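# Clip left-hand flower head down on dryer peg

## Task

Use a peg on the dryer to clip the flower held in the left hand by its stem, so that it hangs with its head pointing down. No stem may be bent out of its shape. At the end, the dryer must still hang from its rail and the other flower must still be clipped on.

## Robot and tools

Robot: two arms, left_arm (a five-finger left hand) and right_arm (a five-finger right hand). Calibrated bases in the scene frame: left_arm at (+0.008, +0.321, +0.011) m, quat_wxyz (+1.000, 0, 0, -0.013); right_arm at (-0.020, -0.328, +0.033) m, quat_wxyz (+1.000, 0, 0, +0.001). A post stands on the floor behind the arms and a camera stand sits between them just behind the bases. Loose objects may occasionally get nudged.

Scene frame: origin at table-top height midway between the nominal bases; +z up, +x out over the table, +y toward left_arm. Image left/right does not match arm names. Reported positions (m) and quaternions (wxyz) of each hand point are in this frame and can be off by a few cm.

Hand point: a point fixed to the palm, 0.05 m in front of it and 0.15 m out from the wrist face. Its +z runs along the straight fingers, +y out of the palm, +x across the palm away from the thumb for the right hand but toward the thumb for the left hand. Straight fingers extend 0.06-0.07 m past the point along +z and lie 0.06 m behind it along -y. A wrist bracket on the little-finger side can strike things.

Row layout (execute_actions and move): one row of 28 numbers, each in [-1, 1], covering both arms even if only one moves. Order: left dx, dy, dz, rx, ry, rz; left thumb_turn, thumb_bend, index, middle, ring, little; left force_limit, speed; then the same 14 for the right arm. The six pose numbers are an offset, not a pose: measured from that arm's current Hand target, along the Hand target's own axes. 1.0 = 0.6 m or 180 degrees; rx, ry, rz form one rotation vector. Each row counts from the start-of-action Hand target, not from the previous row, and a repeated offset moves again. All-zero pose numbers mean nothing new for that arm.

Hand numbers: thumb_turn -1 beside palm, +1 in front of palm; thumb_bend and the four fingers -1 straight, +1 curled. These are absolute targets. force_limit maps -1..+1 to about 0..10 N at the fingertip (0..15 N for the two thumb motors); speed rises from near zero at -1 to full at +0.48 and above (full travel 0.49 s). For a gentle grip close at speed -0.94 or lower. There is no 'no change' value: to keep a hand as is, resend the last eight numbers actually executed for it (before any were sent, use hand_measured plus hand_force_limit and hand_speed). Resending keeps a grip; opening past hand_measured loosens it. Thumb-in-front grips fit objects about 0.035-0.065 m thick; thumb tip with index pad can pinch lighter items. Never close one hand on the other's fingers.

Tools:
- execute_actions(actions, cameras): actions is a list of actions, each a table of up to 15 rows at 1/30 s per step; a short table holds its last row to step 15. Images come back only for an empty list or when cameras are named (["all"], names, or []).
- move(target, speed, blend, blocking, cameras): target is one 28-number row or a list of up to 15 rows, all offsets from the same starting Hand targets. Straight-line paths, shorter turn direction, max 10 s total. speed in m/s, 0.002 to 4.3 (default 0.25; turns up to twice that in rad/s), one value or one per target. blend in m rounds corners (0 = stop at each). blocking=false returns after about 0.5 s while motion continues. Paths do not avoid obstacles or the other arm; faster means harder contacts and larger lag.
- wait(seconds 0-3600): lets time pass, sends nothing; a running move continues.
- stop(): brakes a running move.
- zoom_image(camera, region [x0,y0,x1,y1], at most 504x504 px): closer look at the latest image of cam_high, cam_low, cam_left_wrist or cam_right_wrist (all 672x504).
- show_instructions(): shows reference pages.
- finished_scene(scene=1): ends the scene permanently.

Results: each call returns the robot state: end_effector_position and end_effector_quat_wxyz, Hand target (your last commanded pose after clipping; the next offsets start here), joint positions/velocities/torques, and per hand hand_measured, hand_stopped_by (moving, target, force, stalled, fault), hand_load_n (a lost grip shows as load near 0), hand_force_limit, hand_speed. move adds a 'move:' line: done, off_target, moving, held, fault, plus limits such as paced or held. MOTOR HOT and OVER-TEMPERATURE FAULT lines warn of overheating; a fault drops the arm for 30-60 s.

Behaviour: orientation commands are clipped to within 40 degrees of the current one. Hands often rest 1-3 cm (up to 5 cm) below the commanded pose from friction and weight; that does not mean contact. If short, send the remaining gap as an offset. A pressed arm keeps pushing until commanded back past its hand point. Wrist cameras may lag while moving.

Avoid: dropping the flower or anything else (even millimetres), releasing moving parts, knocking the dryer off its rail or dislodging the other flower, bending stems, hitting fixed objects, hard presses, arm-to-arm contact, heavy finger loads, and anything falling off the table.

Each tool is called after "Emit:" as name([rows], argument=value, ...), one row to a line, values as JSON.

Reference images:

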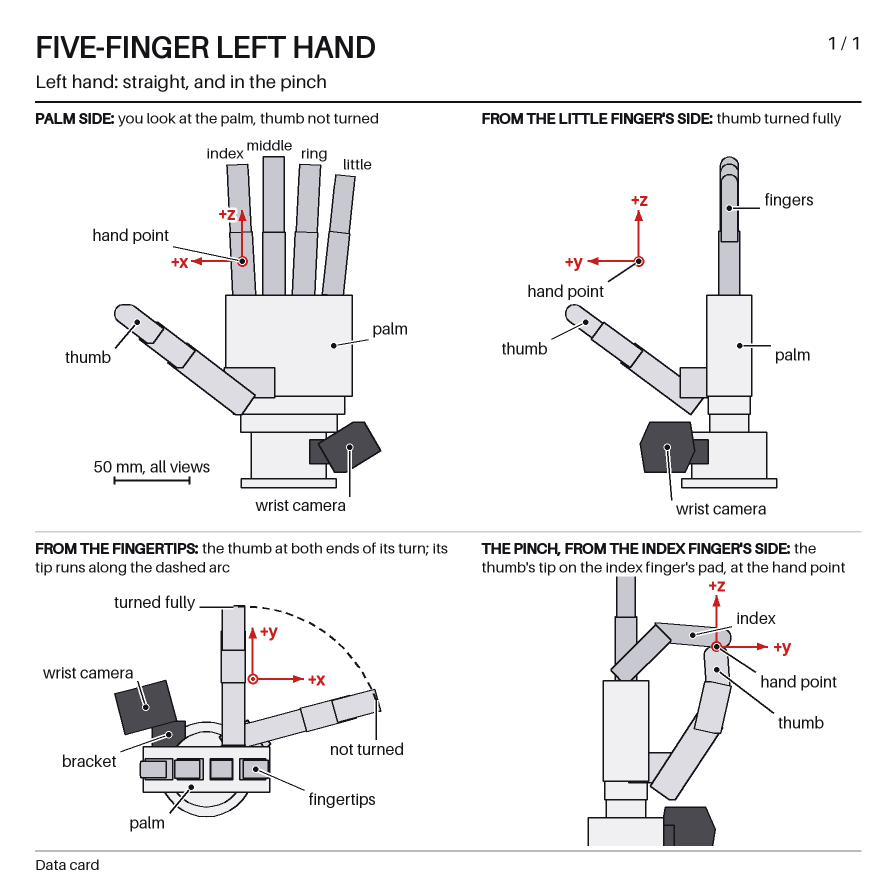

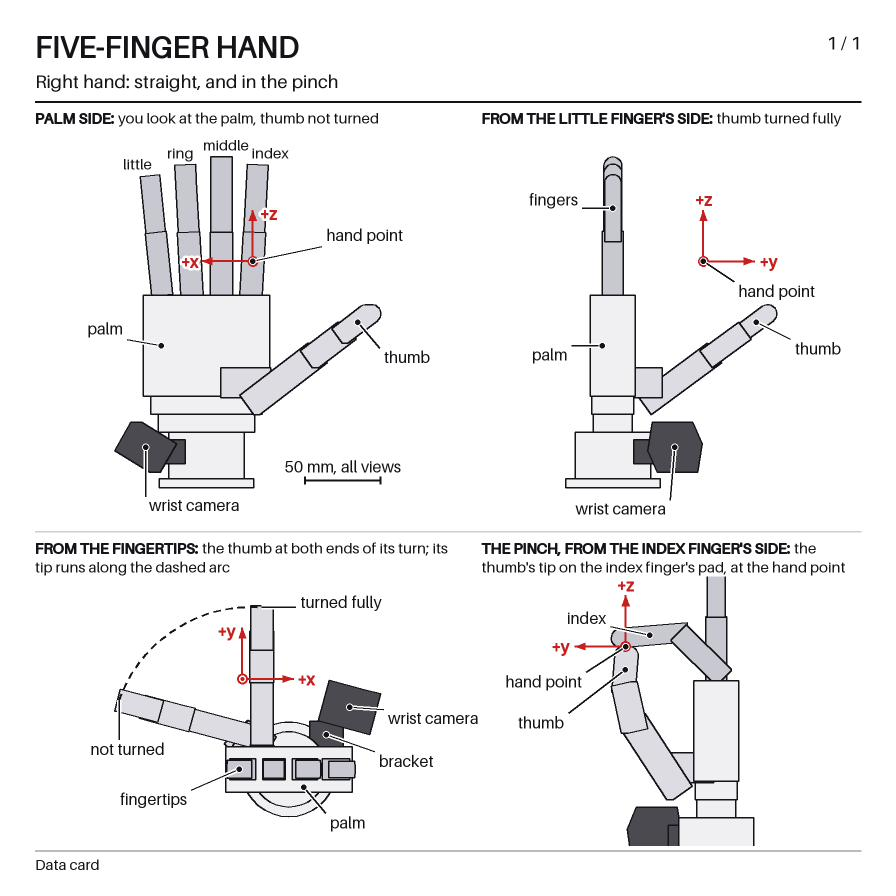

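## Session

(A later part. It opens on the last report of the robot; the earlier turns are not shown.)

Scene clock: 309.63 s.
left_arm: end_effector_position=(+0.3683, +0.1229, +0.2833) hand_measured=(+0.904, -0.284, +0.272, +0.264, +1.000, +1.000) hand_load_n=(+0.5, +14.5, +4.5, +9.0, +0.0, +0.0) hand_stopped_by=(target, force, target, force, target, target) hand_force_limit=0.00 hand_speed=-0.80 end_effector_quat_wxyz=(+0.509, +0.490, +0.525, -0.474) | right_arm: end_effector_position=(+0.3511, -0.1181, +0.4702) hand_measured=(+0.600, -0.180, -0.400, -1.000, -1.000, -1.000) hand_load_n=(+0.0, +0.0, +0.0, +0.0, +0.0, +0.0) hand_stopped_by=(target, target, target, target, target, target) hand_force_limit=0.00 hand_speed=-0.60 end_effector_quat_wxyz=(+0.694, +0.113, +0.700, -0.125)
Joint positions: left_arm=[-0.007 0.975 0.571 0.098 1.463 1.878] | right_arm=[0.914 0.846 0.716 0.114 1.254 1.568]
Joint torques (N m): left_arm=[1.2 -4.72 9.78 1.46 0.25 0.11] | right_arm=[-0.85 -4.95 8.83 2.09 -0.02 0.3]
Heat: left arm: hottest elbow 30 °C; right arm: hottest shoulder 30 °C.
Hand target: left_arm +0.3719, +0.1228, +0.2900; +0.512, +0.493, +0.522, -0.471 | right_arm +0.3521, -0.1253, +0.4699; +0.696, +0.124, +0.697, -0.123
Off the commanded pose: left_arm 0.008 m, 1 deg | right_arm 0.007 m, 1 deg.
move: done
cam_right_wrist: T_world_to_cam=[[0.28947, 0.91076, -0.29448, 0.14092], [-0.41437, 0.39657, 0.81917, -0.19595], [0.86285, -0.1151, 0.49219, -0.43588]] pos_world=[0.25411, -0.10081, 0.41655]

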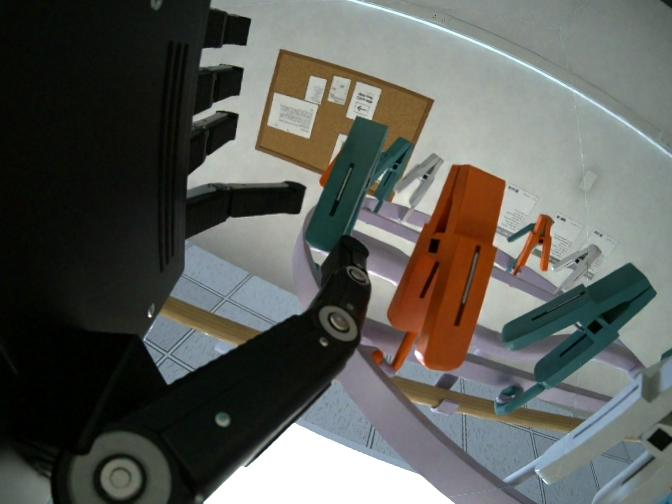

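Emit:
move(target=[0,0,0,0,0,0,0.904,-0.284,0.272,0.264,1.0,1.0,0.0,-0.8,0,0,0,0,0,0,0.6,-0.18,-0.25,-1.0,-1.0,-1.0,0.8,-0.75], speed=0.05, cameras=["cam_right_wrist"])

Emit:
zoom_image(camera="cam_right_wrist", region=[260, 110, 420, 280])

Scene clock: 310.70 s.
left_arm: end_effector_position=(+0.3683, +0.1229, +0.2833) hand_measured=(+0.904, -0.284, +0.272, +0.264, +1.000, +1.000) hand_load_n=(+0.5, +14.5, +4.5, +9.0, +0.0, +0.0) hand_stopped_by=(target, force, target, force, target, target) hand_force_limit=0.00 hand_speed=-0.80 end_effector_quat_wxyz=(+0.509, +0.490, +0.525, -0.474) | right_arm: end_effector_position=(+0.3511, -0.1181, +0.4702) hand_measured=(+0.600, -0.180, -0.250, -1.000, -1.000, -1.000) hand_load_n=(+0.0, +0.0, +0.0, +0.0, +0.0, +0.0) hand_stopped_by=(target, target, target, target, target, target) hand_force_limit=0.80 hand_speed=-0.75 end_effector_quat_wxyz=(+0.694, +0.113, +0.700, -0.125)
Joint positions: left_arm=[-0.007 0.975 0.571 0.098 1.463 1.878] | right_arm=[0.914 0.846 0.716 0.114 1.254 1.568]
Joint torques (N m): left_arm=[1.2 -4.72 9.78 1.46 0.25 0.11] | right_arm=[-0.91 -4.89 8.85 2.11 -0.03 0.29]
Heat: left arm: hottest elbow 30 °C; right arm: hottest shoulder 30 °C.
Hand target: left_arm +0.3719, +0.1228, +0.2900; +0.512, +0.493, +0.522, -0.471 | right_arm +0.3521, -0.1253, +0.4699; +0.696, +0.124, +0.697, -0.123
Off the commanded pose: left_arm 0.008 m, 1 deg | right_arm 0.007 m, 1 deg.
move: done
cam_right_wrist: T_world_to_cam=[[0.28947, 0.91076, -0.29448, 0.14092], [-0.41437, 0.39657, 0.81917, -0.19595], [0.86285, -0.1151, 0.49219, -0.43588]] pos_world=[0.25411, -0.10081, 0.41655]

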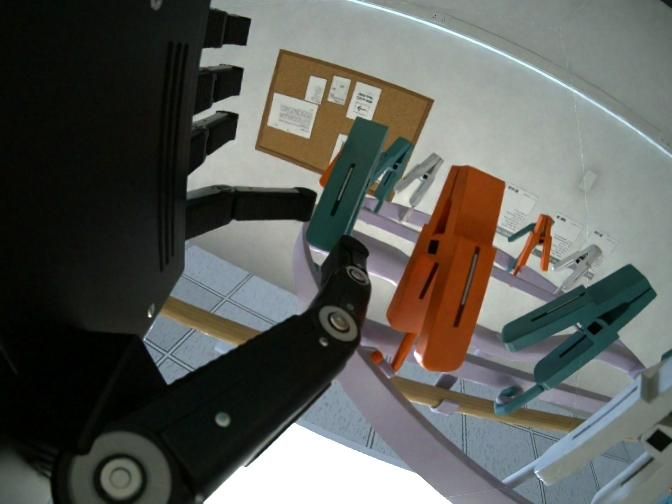

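Scaled by 2.965 from the camera's image (finer frame: 960x720).

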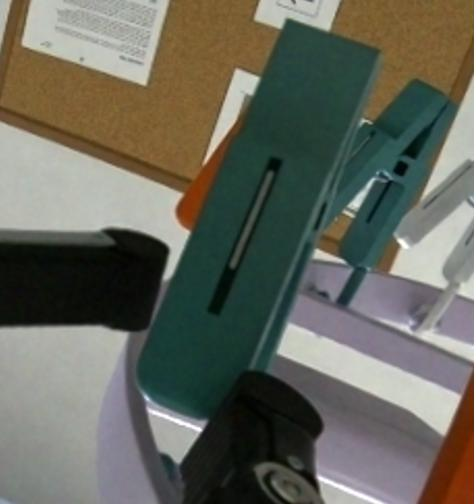

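Emit:
move(target=[0,0,0,0,0,0,0.904,-0.284,0.272,0.264,1.0,1.0,0.0,-0.8,0,0,0,0,0,0,0.6,-0.18,-0.12,-1.0,-1.0,-1.0,0.9,-0.75], speed=0.05, cameras=["cam_right_wrist","cam_left_wrist"])

Emit:
zoom_image(camera="cam_right_wrist", region=[260, 110, 420, 280])

Emit:
zoom_image(camera="cam_left_wrist", region=[220, 0, 320, 60])

Scene clock: 311.83 s.
left_arm: end_effector_position=(+0.3683, +0.1229, +0.2833) hand_measured=(+0.904, -0.284, +0.272, +0.264, +1.000, +1.000) hand_load_n=(+0.5, +15.0, +4.5, +9.0, +0.0, +0.0) hand_stopped_by=(target, force, target, force, target, target) hand_force_limit=0.00 hand_speed=-0.80 end_effector_quat_wxyz=(+0.509, +0.490, +0.525, -0.474) | right_arm: end_effector_position=(+0.3511, -0.1181, +0.4702) hand_measured=(+0.600, -0.180, -0.120, -1.000, -1.000, -1.000) hand_load_n=(-0.5, +0.0, +0.0, +0.0, +0.0, +0.0) hand_stopped_by=(target, target, target, target, target, target) hand_force_limit=0.90 hand_speed=-0.75 end_effector_quat_wxyz=(+0.694, +0.113, +0.700, -0.125)
Joint positions: left_arm=[-0.007 0.975 0.571 0.098 1.463 1.878] | right_arm=[0.914 0.846 0.716 0.114 1.254 1.568]
Joint torques (N m): left_arm=[1.2 -4.72 9.78 1.46 0.25 0.11] | right_arm=[-0.79 -5.01 8.77 2.06 -0.02 0.29]
Heat: left arm: hottest elbow 30 °C; right arm: hottest shoulder 30 °C.
Hand target: left_arm +0.3719, +0.1228, +0.2900; +0.512, +0.493, +0.522, -0.471 | right_arm +0.3521, -0.1253, +0.4699; +0.696, +0.124, +0.697, -0.123
Off the commanded pose: left_arm 0.008 m, 1 deg | right_arm 0.007 m, 1 deg.
move: done
cam_right_wrist: T_world_to_cam=[[0.28947, 0.91076, -0.29448, 0.14092], [-0.41437, 0.39657, 0.81917, -0.19595], [0.86285, -0.1151, 0.49219, -0.43588]] pos_world=[0.25411, -0.10081, 0.41655]
Images, in order (width x height): cam_left_wrist 672x504, cam_right_wrist 672x504.

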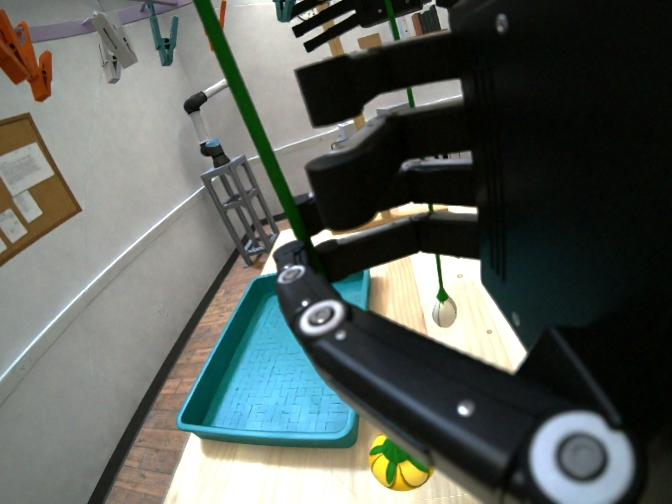

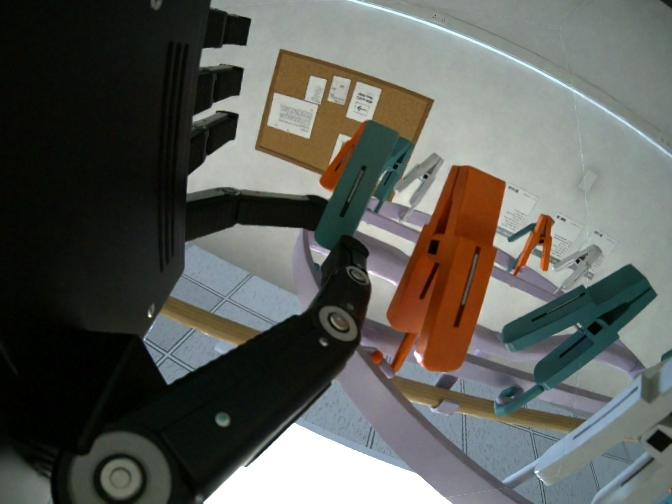

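Scaled by 2.965 from the camera's image (finer frame: 960x720).

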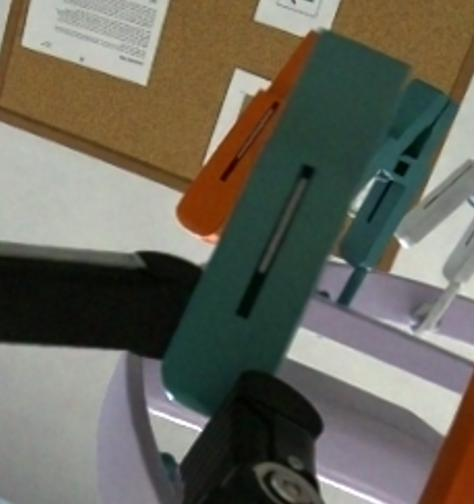

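Scaled by 5.040 from the camera's image (finer frame: 960x720).

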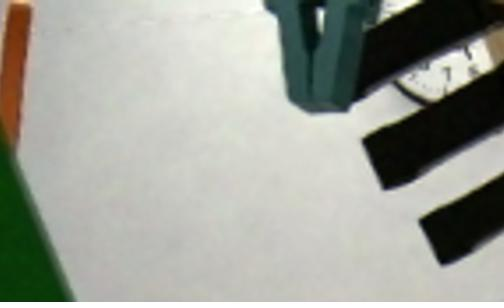

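Emit:
move(target=[0,0,0,0,0,0,0.904,-0.284,0.272,0.264,1.0,1.0,0.0,-0.8,0,0,0,0,0,0,0.6,-0.18,0.02,-1.0,-1.0,-1.0,0.9,-0.75], speed=0.05, cameras=["cam_right_wrist","cam_left_wrist"])

Emit:
zoom_image(camera="cam_right_wrist", region=[260, 110, 420, 280])

Emit:
zoom_image(camera="cam_left_wrist", region=[260, 0, 310, 40])

Scene clock: 313.57 s.
left_arm: end_effector_position=(+0.3683, +0.1229, +0.2833) hand_measured=(+0.904, -0.284, +0.272, +0.264, +1.000, +1.000) hand_load_n=(+0.5, +15.0, +4.5, +9.0, +0.0, +0.0) hand_stopped_by=(target, force, target, force, target, target) hand_force_limit=0.00 hand_speed=-0.80 end_effector_quat_wxyz=(+0.509, +0.490, +0.525, -0.474) | right_arm: end_effector_position=(+0.3511, -0.1180, +0.4702) hand_measured=(+0.600, -0.180, +0.020, -1.000, -1.000, -1.000) hand_load_n=(-0.5, +0.0, +0.0, +0.0, +0.0, +0.0) hand_stopped_by=(target, target, target, target, target, target) hand_force_limit=0.90 hand_speed=-0.75 end_effector_quat_wxyz=(+0.694, +0.113, +0.700, -0.125)
Joint positions: left_arm=[-0.007 0.975 0.571 0.098 1.463 1.878] | right_arm=[0.914 0.846 0.716 0.114 1.254 1.568]
Joint torques (N m): left_arm=[1.2 -4.72 9.78 1.46 0.25 0.11] | right_arm=[-0.85 -4.95 8.81 2.07 0 0.28]
Heat: left arm: hottest elbow 30 °C; right arm: hottest shoulder 30 °C.
Hand target: left_arm +0.3719, +0.1228, +0.2900; +0.512, +0.493, +0.522, -0.471 | right_arm +0.3521, -0.1252, +0.4699; +0.696, +0.124, +0.697, -0.123
Off the commanded pose: left_arm 0.008 m, 1 deg | right_arm 0.007 m, 1 deg.
move: done
cam_right_wrist: T_world_to_cam=[[0.28914, 0.91084, -0.29455, 0.14104], [-0.4144, 0.39646, 0.8192, -0.19597], [0.86294, -0.1148, 0.49208, -0.43583]] pos_world=[0.25411, -0.10081, 0.41655]
Images, in order (width x height): cam_left_wrist 672x504, cam_right_wrist 672x504.

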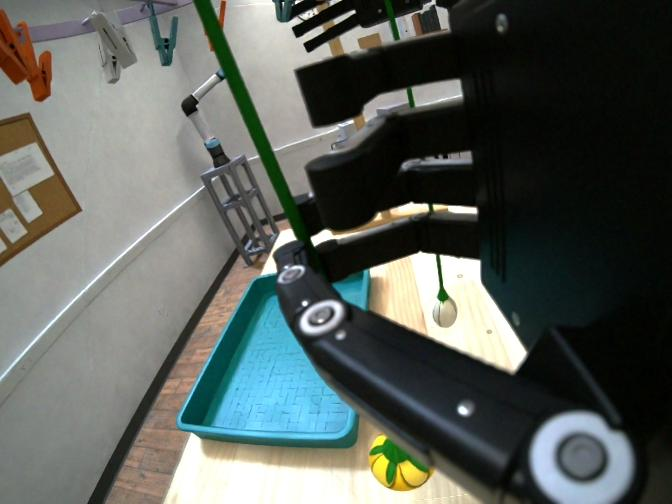

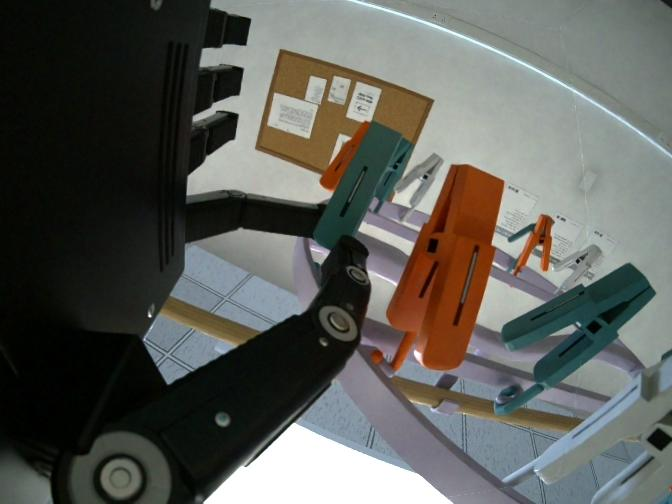

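Scaled by 2.965 from the camera's image (finer frame: 960x720).

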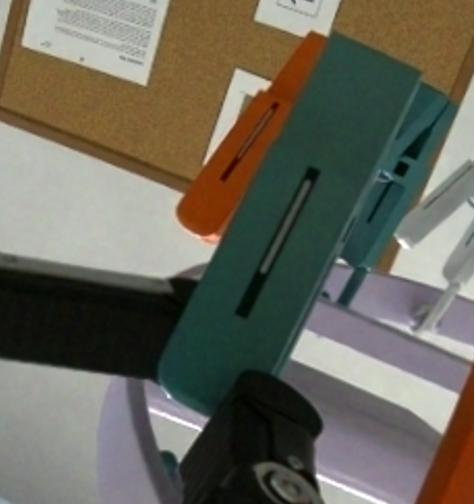

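Scaled by 10.080 from the camera's image (finer frame: 960x720).

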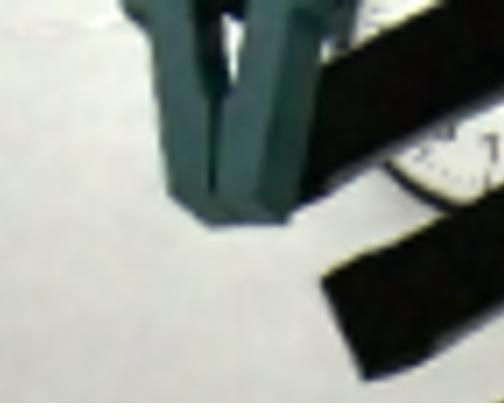

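Emit:
execute_actions(actions=[], cameras=["cam_high","cam_low","cam_right_wrist"])

Emit:
zoom_image(camera="cam_high", region=[370, 30, 450, 90])

Emit:
zoom_image(camera="cam_right_wrist", region=[290, 110, 390, 210])

Emit:
zoom_image(camera="cam_right_wrist", region=[290, 180, 370, 260])

Scene clock: 315.03 s.
left_arm: end_effector_position=(+0.3683, +0.1229, +0.2833) hand_measured=(+0.904, -0.284, +0.272, +0.264, +1.000, +1.000) hand_load_n=(+0.5, +14.5, +4.0, +9.0, +0.0, +0.0) hand_stopped_by=(target, force, target, force, target, target) hand_force_limit=0.00 hand_speed=-0.80 end_effector_quat_wxyz=(+0.509, +0.490, +0.525, -0.474) | right_arm: end_effector_position=(+0.3511, -0.1180, +0.4702) hand_measured=(+0.600, -0.180, +0.020, -1.000, -1.000, -1.000) hand_load_n=(+0.0, +0.0, +0.0, +0.0, +0.0, +0.0) hand_stopped_by=(target, target, target, target, target, target) hand_force_limit=0.90 hand_speed=-0.75 end_effector_quat_wxyz=(+0.694, +0.113, +0.700, -0.125)
Joint positions: left_arm=[-0.007 0.975 0.571 0.098 1.463 1.878] | right_arm=[0.914 0.846 0.716 0.114 1.254 1.568]
Joint velocities: within noise
Joint torques (N m): left_arm=[1.2 -4.72 9.78 1.46 0.25 0.11] | right_arm=[-0.62 -4.72 8.7 2.07 -0.02 0.3]
Heat: left arm: hottest elbow 30 °C; right arm: hottest shoulder 30 °C.
Hand target: left_arm +0.3719, +0.1228, +0.2900; +0.512, +0.493, +0.522, -0.471 | right_arm +0.3521, -0.1252, +0.4699; +0.696, +0.124, +0.697, -0.123
Off the commanded pose: left_arm 0.008 m, 1 deg | right_arm 0.007 m, 1 deg.
camera_calibration:
cam_right_wrist: T_world_to_cam=[[0.28914, 0.91084, -0.29455, 0.14104], [-0.4144, 0.39646, 0.8192, -0.19597], [0.86294, -0.1148, 0.49208, -0.43583]] pos_world=[0.25411, -0.10081, 0.41655]
Images, in order (width x height): cam_high 672x504, cam_low 672x504, cam_right_wrist 672x504.

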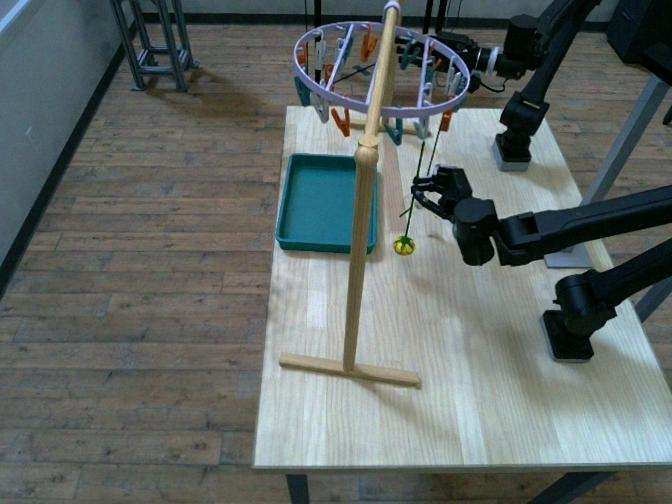

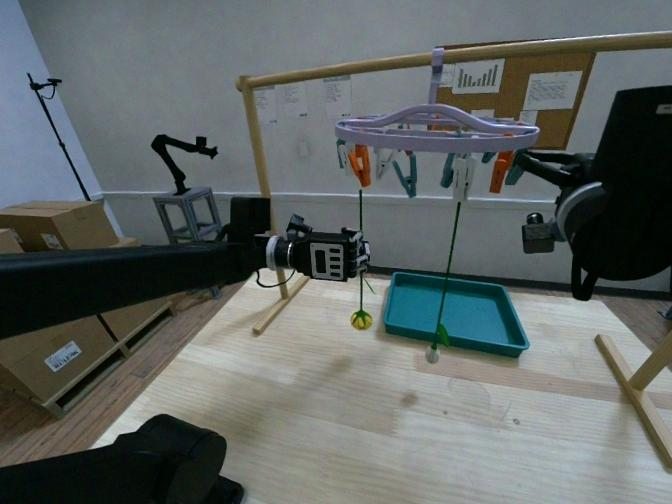

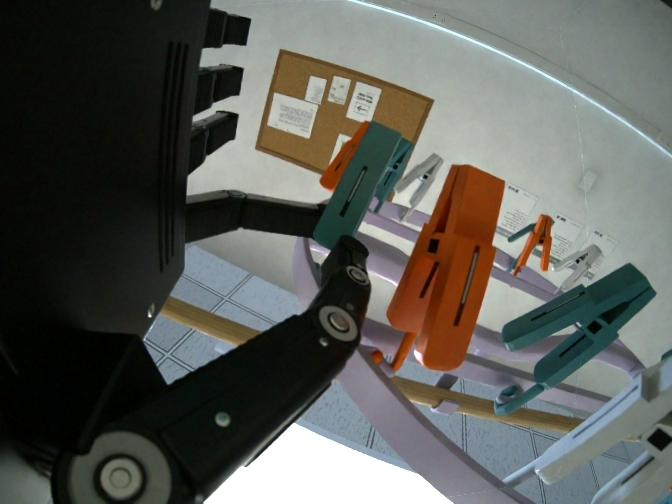

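Scaled by 6.300 from the camera's image (finer frame: 960x720).

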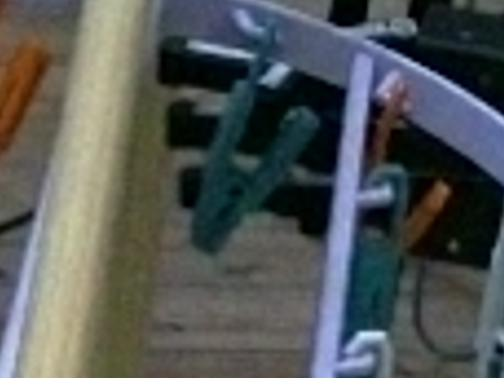

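Scaled by 5.040 from the camera's image (finer frame: 960x720).

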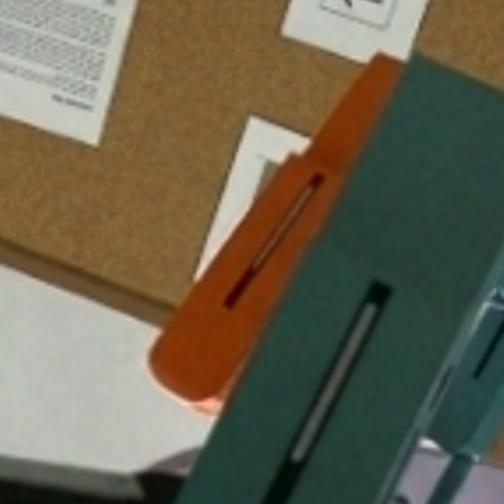

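Scaled by 6.300 from the camera's image (finer frame: 960x720).

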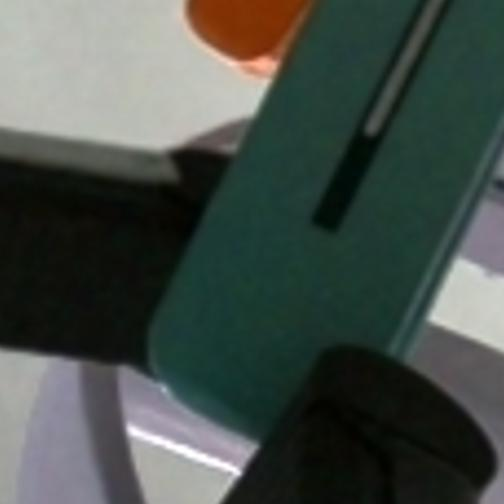

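Emit:
move([
  [0,0,0,0,0,0,0.904,-0.284,0.272,0.264,1.0,1.0,0.0,-0.8,0,0,0,0,0,0,0.6,-0.35,-0.7,-1.0,-1.0,-1.0,0.0,-0.5],
  [0,0,0,0,0,0,0.904,-0.284,0.272,0.264,1.0,1.0,0.0,-0.8,0,-0.0583,0,0,0,0,0.6,-0.35,-0.5,-1.0,-1.0,-1.0,0.0,-0.5],
], speed=0.05, cameras=["cam_right_wrist","cam_high"])

Emit:
zoom_image(camera="cam_high", region=[370, 20, 450, 90])

Emit:
zoom_image(camera="cam_right_wrist", region=[300, 120, 480, 300])

Scene clock: 321.47 s.
left_arm: end_effector_position=(+0.3683, +0.1229, +0.2833) hand_measured=(+0.904, -0.284, +0.272, +0.264, +1.000, +1.000) hand_load_n=(+0.5, +15.0, +4.0, +9.0, +0.0, +0.0) hand_stopped_by=(target, force, target, force, target, target) hand_force_limit=0.00 hand_speed=-0.80 end_effector_quat_wxyz=(+0.509, +0.490, +0.525, -0.474) | right_arm: end_effector_position=(+0.3390, -0.1518, +0.4758) hand_measured=(+0.600, -0.350, -0.500, -1.000, -1.000, -1.000) hand_load_n=(-0.5, +0.0, +0.0, +0.0, +0.0, +0.0) hand_stopped_by=(target, target, target, target, target, target) hand_force_limit=0.00 hand_speed=-0.50 end_effector_quat_wxyz=(+0.699, +0.122, +0.695, -0.117)
Joint positions: left_arm=[-0.007 0.975 0.571 0.098 1.463 1.878] | right_arm=[0.869 0.735 0.669 0.078 1.208 1.568]
Joint torques (N m): left_arm=[1.2 -4.72 9.78 1.46 0.25 0.11] | right_arm=[-0.5 -3.55 8.73 1.09 -0.01 0.26]
Heat: left arm: hottest elbow 30 °C; right arm: hottest shoulder 30 °C.
Hand target: left_arm +0.3719, +0.1228, +0.2900; +0.512, +0.493, +0.522, -0.471 | right_arm +0.3401, -0.1580, +0.4699; +0.696, +0.124, +0.697, -0.122
Off the commanded pose: left_arm 0.008 m, 1 deg | right_arm 0.009 m, 1 deg.
move: done
cam_right_wrist: T_world_to_cam=[[0.294, 0.91699, -0.26963, 0.16432], [-0.42869, 0.37863, 0.82028, -0.19062], [0.85428, -0.12558, 0.50442, -0.43664]] pos_world=[0.24298, -0.13334, 0.42092]
Images, in order (width x height): cam_high 672x504, cam_right_wrist 672x504.

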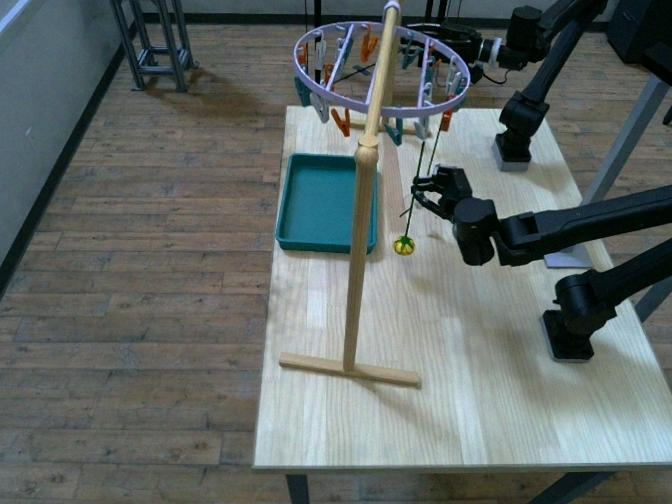

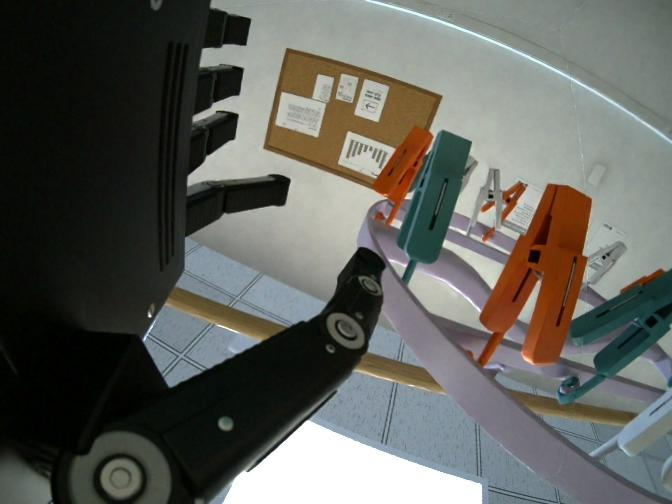

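Scaled by 6.300 from the camera's image (finer frame: 960x720).

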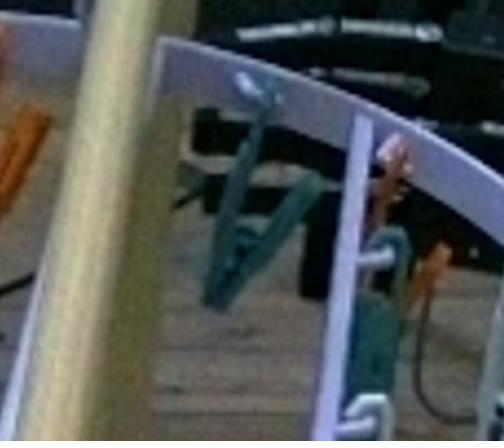

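Scaled by 2.800 from the camera's image (finer frame: 960x720).

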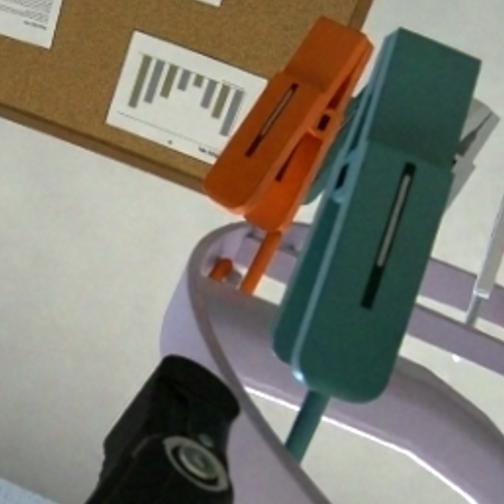

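Emit:
move(target=[0,0,0,0,0,0,0.904,-0.284,0.272,0.264,1.0,1.0,0.0,-0.8,0,0,0.005,-0.047,0,0,0.6,-0.4,-0.44,-1.0,-1.0,-1.0,0.0,-0.5], speed=0.05, cameras=["cam_right_wrist"])

Emit:
zoom_image(camera="cam_right_wrist", region=[300, 120, 480, 300])

Scene clock: 326.07 s.
left_arm: end_effector_position=(+0.3683, +0.1229, +0.2833) hand_measured=(+0.904, -0.284, +0.272, +0.264, +1.000, +1.000) hand_load_n=(+0.5, +15.0, +4.0, +9.0, +0.0, +0.0) hand_stopped_by=(target, force, target, force, target, target) hand_force_limit=0.00 hand_speed=-0.80 end_effector_quat_wxyz=(+0.509, +0.490, +0.525, -0.474) | right_arm: end_effector_position=(+0.3422, -0.1528, +0.4759) hand_measured=(+0.600, -0.400, -0.440, -1.000, -1.000, -1.000) hand_load_n=(-0.5, +0.0, +0.0, +0.0, +0.5, +0.0) hand_stopped_by=(target, target, target, target, target, target) hand_force_limit=0.00 hand_speed=-0.50 end_effector_quat_wxyz=(+0.706, +0.070, +0.701, -0.066)
Joint positions: left_arm=[-0.007 0.975 0.571 0.098 1.463 1.878] | right_arm=[0.764 0.666 0.644 0.034 0.956 1.568]
Joint torques (N m): left_arm=[1.2 -4.72 9.78 1.46 0.25 0.11] | right_arm=[-0.85 -3.37 8.94 1.28 -0.05 0.27]
Heat: left arm: hottest elbow 31 °C; right arm: hottest shoulder 30 °C.
Hand target: left_arm +0.3719, +0.1228, +0.2900; +0.512, +0.493, +0.522, -0.471 | right_arm +0.3430, -0.1590, +0.4698; +0.703, +0.072, +0.704, -0.071
Off the commanded pose: left_arm 0.008 m, 1 deg | right_arm 0.009 m, 1 deg.
move: done
cam_right_wrist: T_world_to_cam=[[0.15694, 0.94972, -0.27093, 0.21688], [-0.4815, 0.3131, 0.81861, -0.18014], [0.86228, 0.00198, 0.50643, -0.42375]] pos_world=[0.24462, -0.14874, 0.42082]

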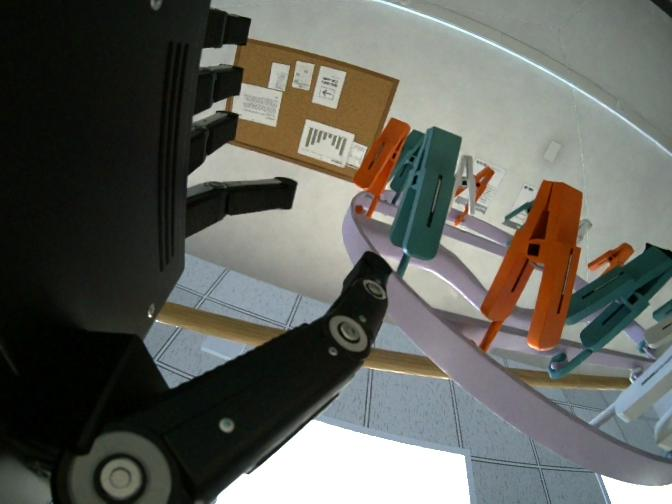

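Scaled by 2.800 from the camera's image (finer frame: 960x720).

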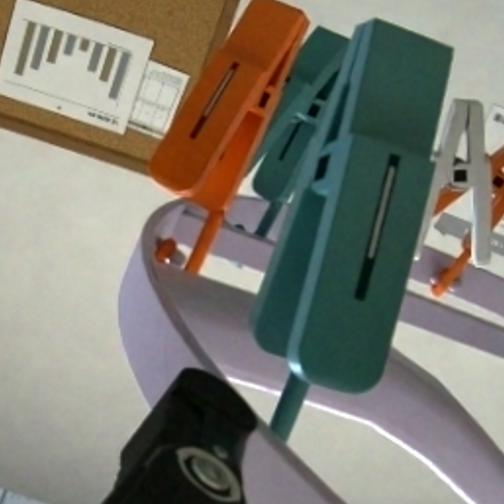

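Emit:
move(target=[0,0,0,0,0,0,0.904,-0.284,0.272,0.264,1.0,1.0,0.0,-0.8,-0.0133,0.0405,-0.0015,0,0,0,0.6,-0.4,-0.44,-1.0,-1.0,-1.0,0.0,-0.5], speed=0.05)

Scene clock: 328.63 s.
left_arm: end_effector_position=(+0.3683, +0.1229, +0.2833) hand_measured=(+0.904, -0.284, +0.272, +0.264, +1.000, +1.000) hand_load_n=(+0.5, +15.0, +4.5, +9.5, +0.0, +0.0) hand_stopped_by=(target, force, target, force, target, target) hand_force_limit=0.00 hand_speed=-0.80 end_effector_quat_wxyz=(+0.509, +0.490, +0.525, -0.474) | right_arm: end_effector_position=(+0.3474, -0.1411, +0.4583) hand_measured=(+0.600, -0.400, -0.440, -1.000, -1.000, -1.000) hand_load_n=(+0.0, +0.0, +0.0, +0.0, +0.0, +0.0) hand_stopped_by=(target, target, target, target, target, target) hand_force_limit=0.00 hand_speed=-0.50 end_effector_quat_wxyz=(+0.695, +0.064, +0.711, -0.087)
Joint positions: left_arm=[-0.007 0.975 0.571 0.098 1.463 1.878] | right_arm=[0.799 0.714 0.644 0.034 1.013 1.568]
Joint torques (N m): left_arm=[1.2 -4.72 9.78 1.46 0.25 0.11] | right_arm=[1.73 -2.49 12.83 2.09 0.17 0.28]
Heat: left arm: hottest elbow 31 °C; right arm: hottest shoulder 30 °C.
Hand target: left_arm +0.3719, +0.1228, +0.2900; +0.512, +0.493, +0.522, -0.471 | right_arm +0.3470, -0.1351, +0.4779; +0.703, +0.072, +0.704, -0.071
Off the commanded pose: left_arm 0.008 m, 1 deg | right_arm 0.020 m, 2 deg.
move: off_target (right_arm)

Emit:
move(target=[0,0,0,0,0,0,0.904,-0.284,0.272,0.264,1.0,1.0,0.0,-0.8,-0.027,0.022,-0.001,0,0,0,0.6,-0.4,-0.44,-1.0,-1.0,-1.0,0.0,-0.5], speed=0.05, cameras=["cam_right_wrist"])

Emit:
zoom_image(camera="cam_right_wrist", region=[280, 120, 480, 320])

Scene clock: 330.33 s.
left_arm: end_effector_position=(+0.3683, +0.1229, +0.2833) hand_measured=(+0.904, -0.284, +0.272, +0.264, +1.000, +1.000) hand_load_n=(+0.5, +15.0, +4.5, +9.0, +0.0, +0.0) hand_stopped_by=(target, force, target, force, target, target) hand_force_limit=0.00 hand_speed=-0.80 end_effector_quat_wxyz=(+0.509, +0.490, +0.525, -0.474) | right_arm: end_effector_position=(+0.3486, -0.1295, +0.4733) hand_measured=(+0.600, -0.400, -0.440, -1.000, -1.000, -1.000) hand_load_n=(+0.0, +0.0, +0.0, +0.0, +0.0, +0.0) hand_stopped_by=(target, target, target, target, target, target) hand_force_limit=0.00 hand_speed=-0.50 end_effector_quat_wxyz=(+0.698, +0.067, +0.708, -0.083)
Joint positions: left_arm=[-0.007 0.975 0.571 0.098 1.463 1.878] | right_arm=[0.829 0.745 0.687 0.034 1.043 1.568]
Joint torques (N m): left_arm=[1.2 -4.66 9.78 1.46 0.25 0.11] | right_arm=[1.14 -2.55 13.76 1.14 0.15 0.23]
Heat: left arm: hottest elbow 31 °C; right arm: hottest shoulder 30 °C.
Hand target: left_arm +0.3719, +0.1228, +0.2900; +0.512, +0.493, +0.522, -0.471 | right_arm +0.3490, -0.1221, +0.4941; +0.703, +0.072, +0.704, -0.071
Off the commanded pose: left_arm 0.008 m, 1 deg | right_arm 0.022 m, 2 deg.
move: off_target (right_arm)
cam_right_wrist: T_world_to_cam=[[0.17077, 0.93865, -0.29962, 0.20044], [-0.45403, 0.34485, 0.82155, -0.18905], [0.87447, -0.00426, 0.48506, -0.42295]] pos_world=[0.24979, -0.12476, 0.42053]

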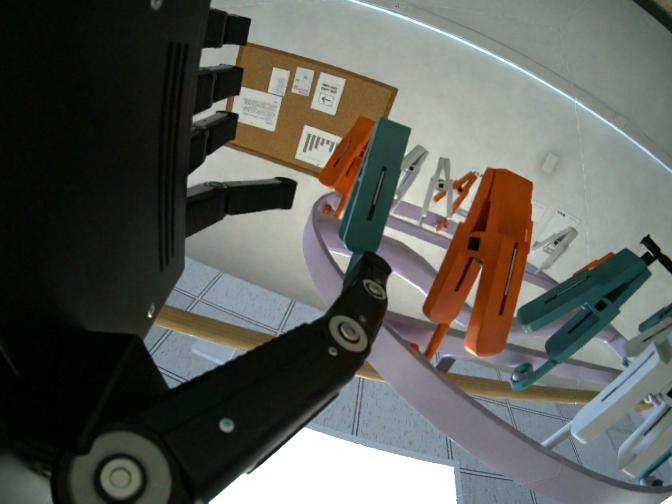

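Scaled by 2.520 from the camera's image (finer frame: 960x720).

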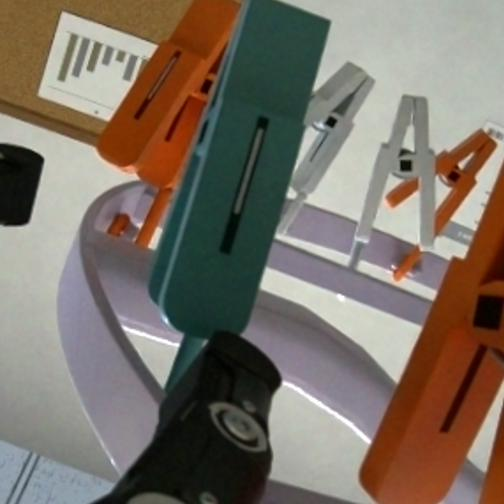

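Emit:
move(target=[0,0,0,0,0,0,0.904,-0.284,0.272,0.264,1.0,1.0,0.0,-0.8,0.0,0.0165,0.0,0,0,0,0.6,-0.4,-0.44,-1.0,-1.0,-1.0,0.0,-0.5], speed=0.05, cameras=["cam_right_wrist","cam_high"])

Emit:
zoom_image(camera="cam_right_wrist", region=[280, 120, 480, 320])

Emit:
zoom_image(camera="cam_high", region=[370, 20, 450, 90])

Scene clock: 332.07 s.
left_arm: end_effector_position=(+0.3683, +0.1229, +0.2833) hand_measured=(+0.904, -0.284, +0.272, +0.264, +1.000, +1.000) hand_load_n=(+0.5, +15.0, +4.5, +9.0, +0.0, +0.0) hand_stopped_by=(target, force, target, force, target, target) hand_force_limit=0.00 hand_speed=-0.80 end_effector_quat_wxyz=(+0.509, +0.490, +0.525, -0.474) | right_arm: end_effector_position=(+0.3509, -0.1195, +0.4687) hand_measured=(+0.600, -0.400, -0.440, -1.000, -1.000, -1.000) hand_load_n=(+0.0, +0.0, +0.0, +0.0, +0.0, +0.0) hand_stopped_by=(target, target, target, target, target, target) hand_force_limit=0.00 hand_speed=-0.50 end_effector_quat_wxyz=(+0.694, +0.062, +0.712, -0.089)
Joint positions: left_arm=[-0.007 0.975 0.571 0.098 1.463 1.878] | right_arm=[0.848 0.774 0.697 0.034 1.063 1.568]
Joint torques (N m): left_arm=[1.2 -4.72 9.8 1.44 0.25 0.11] | right_arm=[1.67 -3.31 13.83 1.85 0.17 0.27]
Heat: left arm: hottest elbow 31 °C; right arm: hottest shoulder 30 °C.
Hand target: left_arm +0.3719, +0.1228, +0.2900; +0.512, +0.493, +0.522, -0.471 | right_arm +0.3510, -0.1124, +0.4941; +0.703, +0.072, +0.704, -0.071
Off the commanded pose: left_arm 0.008 m, 1 deg | right_arm 0.026 m, 3 deg.
move: off_target (right_arm)
cam_right_wrist: T_world_to_cam=[[0.16675, 0.93431, -0.31505, 0.19733], [-0.44431, 0.35644, 0.82191, -0.18995], [0.88022, 0.00293, 0.47456, -0.41888]] pos_world=[0.25141, -0.11543, 0.41708]
Images, in order (width x height): cam_high 672x504, cam_right_wrist 672x504.

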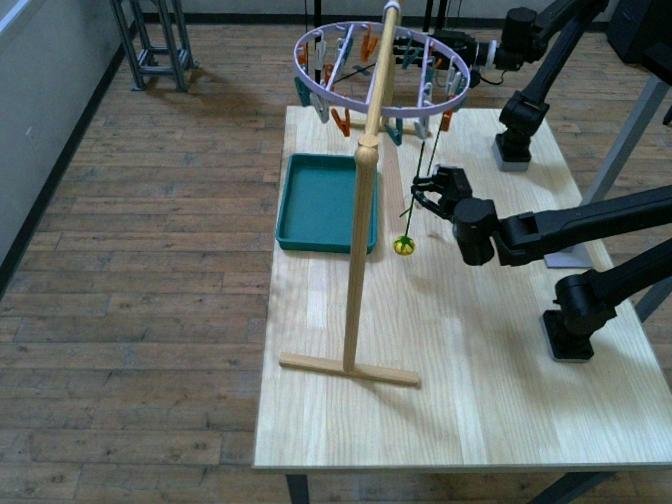

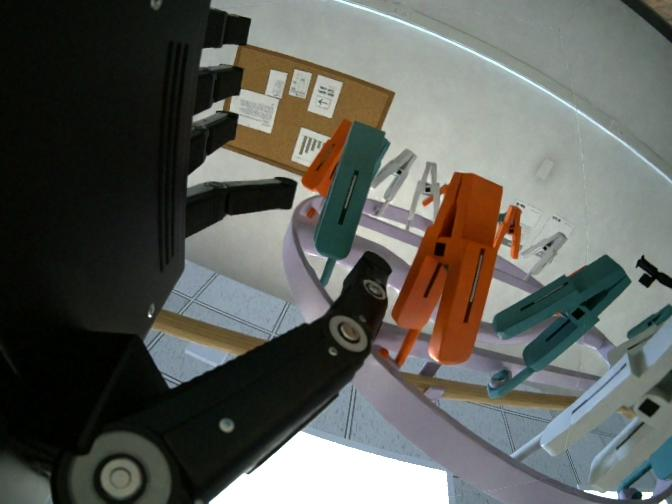

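Scaled by 2.520 from the camera's image (finer frame: 960x720).

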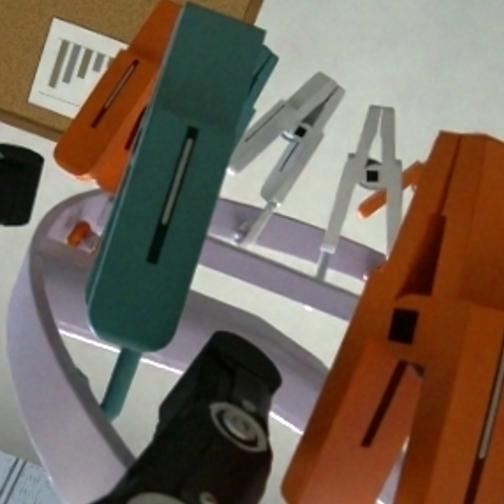

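Scaled by 6.300 from the camera's image (finer frame: 960x720).

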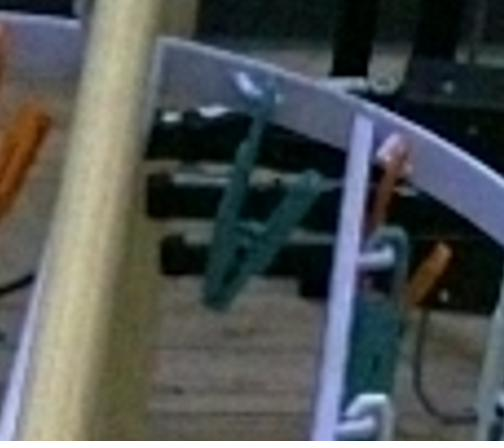

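Emit:
move(target=[0,0,0,0,0,0,0.904,-0.284,0.272,0.264,1.0,1.0,0.0,-0.8,-0.0092,0.0,0.0,0,0,0,0.6,-0.4,-0.44,-1.0,-1.0,-1.0,0.0,-0.5], speed=0.05)

Emit:
move(target=[0,0,0,0,0,0,0.904,-0.284,0.272,0.264,1.0,1.0,0.0,-0.8,0.0,0.0,0.0,0,0,0,0.6,-0.18,-0.4,-1.0,-1.0,-1.0,0.0,-0.5], speed=0.05, cameras=["cam_right_wrist","cam_high"])

Emit:
zoom_image(camera="cam_right_wrist", region=[280, 120, 480, 320])

Scene clock: 333.77 s.
left_arm: end_effector_position=(+0.3683, +0.1229, +0.2833) hand_measured=(+0.904, -0.284, +0.272, +0.264, +1.000, +1.000) hand_load_n=(+0.5, +15.0, +4.5, +9.5, +0.0, +0.0) hand_stopped_by=(target, force, target, force, target, target) hand_force_limit=0.00 hand_speed=-0.80 end_effector_quat_wxyz=(+0.509, +0.490, +0.525, -0.474) | right_arm: end_effector_position=(+0.3509, -0.1194, +0.4782) hand_measured=(+0.600, -0.400, -0.440, -1.000, -1.000, -1.000) hand_load_n=(-0.5, +0.0, +0.0, +0.0, +0.0, +0.0) hand_stopped_by=(target, target, target, target, target, target) hand_force_limit=0.00 hand_speed=-0.50 end_effector_quat_wxyz=(+0.697, +0.066, +0.709, -0.084)
Joint positions: left_arm=[-0.007 0.975 0.571 0.098 1.463 1.878] | right_arm=[0.848 0.774 0.713 0.034 1.063 1.568]
Joint torques (N m): left_arm=[1.2 -4.72 9.8 1.46 0.25 0.11] | right_arm=[1.32 -3.19 13.71 1.18 0.15 0.25]
Heat: left arm: hottest elbow 31 °C; right arm: hottest shoulder 30 °C.
Hand target: left_arm +0.3719, +0.1228, +0.2900; +0.512, +0.493, +0.522, -0.471 | right_arm +0.3510, -0.1124, +0.4997; +0.703, +0.072, +0.704, -0.071
Off the commanded pose: left_arm 0.008 m, 1 deg | right_arm 0.023 m, 2 deg.
move: off_target (right_arm)

Scene clock: 334.37 s.
left_arm: end_effector_position=(+0.3683, +0.1229, +0.2833) hand_measured=(+0.904, -0.284, +0.272, +0.264, +1.000, +1.000) hand_load_n=(+0.5, +14.5, +4.5, +9.0, +0.0, +0.0) hand_stopped_by=(target, force, target, force, target, target) hand_force_limit=0.00 hand_speed=-0.80 end_effector_quat_wxyz=(+0.509, +0.490, +0.525, -0.474) | right_arm: end_effector_position=(+0.3509, -0.1194, +0.4782) hand_measured=(+0.600, -0.180, -0.400, -1.000, -1.000, -1.000) hand_load_n=(+0.0, +0.0, +0.0, +0.0, +0.0, +0.0) hand_stopped_by=(target, target, target, target, target, target) hand_force_limit=0.00 hand_speed=-0.50 end_effector_quat_wxyz=(+0.697, +0.066, +0.709, -0.084)
Joint positions: left_arm=[-0.007 0.975 0.571 0.098 1.463 1.878] | right_arm=[0.848 0.774 0.713 0.034 1.063 1.568]
Joint torques (N m): left_arm=[1.2 -4.72 9.78 1.46 0.25 0.11] | right_arm=[1.32 -3.08 13.71 1.33 0.13 0.27]
Heat: left arm: hottest elbow 31 °C; right arm: hottest shoulder 30 °C.
Hand target: left_arm +0.3719, +0.1228, +0.2900; +0.512, +0.493, +0.522, -0.471 | right_arm +0.3510, -0.1124, +0.4997; +0.703, +0.072, +0.704, -0.071
Off the commanded pose: left_arm 0.008 m, 1 deg | right_arm 0.023 m, 2 deg.
move: done
cam_right_wrist: T_world_to_cam=[[0.16988, 0.93795, -0.30229, 0.19355], [-0.45279, 0.34675, 0.82143, -0.19561], [0.87528, -0.00266, 0.48361, -0.42665]] pos_world=[0.25199, -0.11485, 0.42552]
Images, in order (width x height): cam_high 672x504, cam_right_wrist 672x504.

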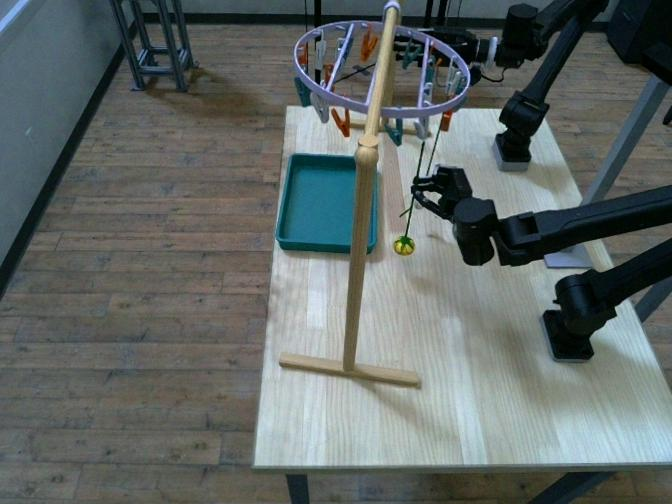

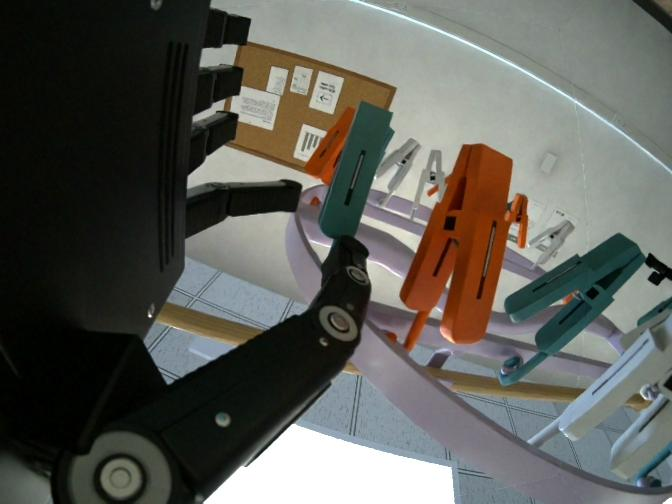

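Scaled by 2.520 from the camera's image (finer frame: 960x720).

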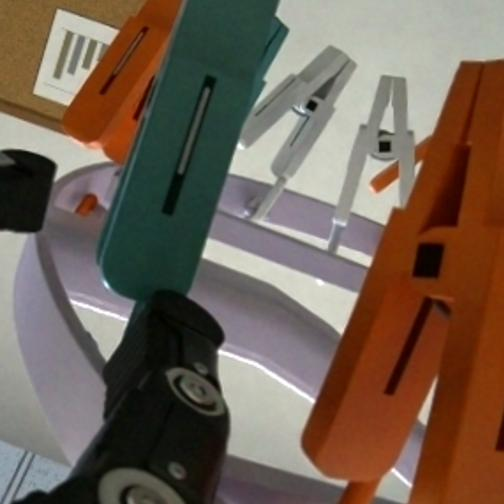

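Emit:
move(target=[0,0,0,0,0,0,0.904,-0.284,0.272,0.264,1.0,1.0,0.0,-0.8,0.0475,0.0,0.0,0,0,0,0.6,-0.24,-0.44,-1.0,-1.0,-1.0,0.0,-0.5], speed=0.05)

Scene clock: 336.83 s.
left_arm: end_effector_position=(+0.3683, +0.1229, +0.2833) hand_measured=(+0.904, -0.284, +0.272, +0.264, +1.000, +1.000) hand_load_n=(+1.0, +15.0, +4.5, +9.0, -0.5, +0.0) hand_stopped_by=(target, force, target, force, target, target) hand_force_limit=0.00 hand_speed=-0.80 end_effector_quat_wxyz=(+0.509, +0.490, +0.525, -0.474) | right_arm: end_effector_position=(+0.3515, -0.1188, +0.4781) hand_measured=(+0.600, -0.240, -0.440, -1.000, -1.000, -1.000) hand_load_n=(+0.0, +0.0, +0.0, +0.0, +0.0, +0.0) hand_stopped_by=(target, target, target, target, target, target) hand_force_limit=0.00 hand_speed=-0.50 end_effector_quat_wxyz=(+0.704, +0.075, +0.702, -0.075)
Joint positions: left_arm=[-0.007 0.975 0.571 0.098 1.463 1.878] | right_arm=[0.848 0.782 0.697 0.088 1.063 1.568]
Joint torques (N m): left_arm=[1.2 -4.72 9.78 1.46 0.25 0.11] | right_arm=[1.44 -3.14 8.91 2.29 0.11 0.29]
Heat: left arm: hottest elbow 31 °C; right arm: hottest shoulder 30 °C.
Hand target: left_arm +0.3719, +0.1228, +0.2900; +0.512, +0.493, +0.522, -0.471 | right_arm +0.3510, -0.1123, +0.4710; +0.703, +0.072, +0.704, -0.071
Off the commanded pose: left_arm 0.008 m, 1 deg | right_arm 0.009 m, 1 deg.
move: done


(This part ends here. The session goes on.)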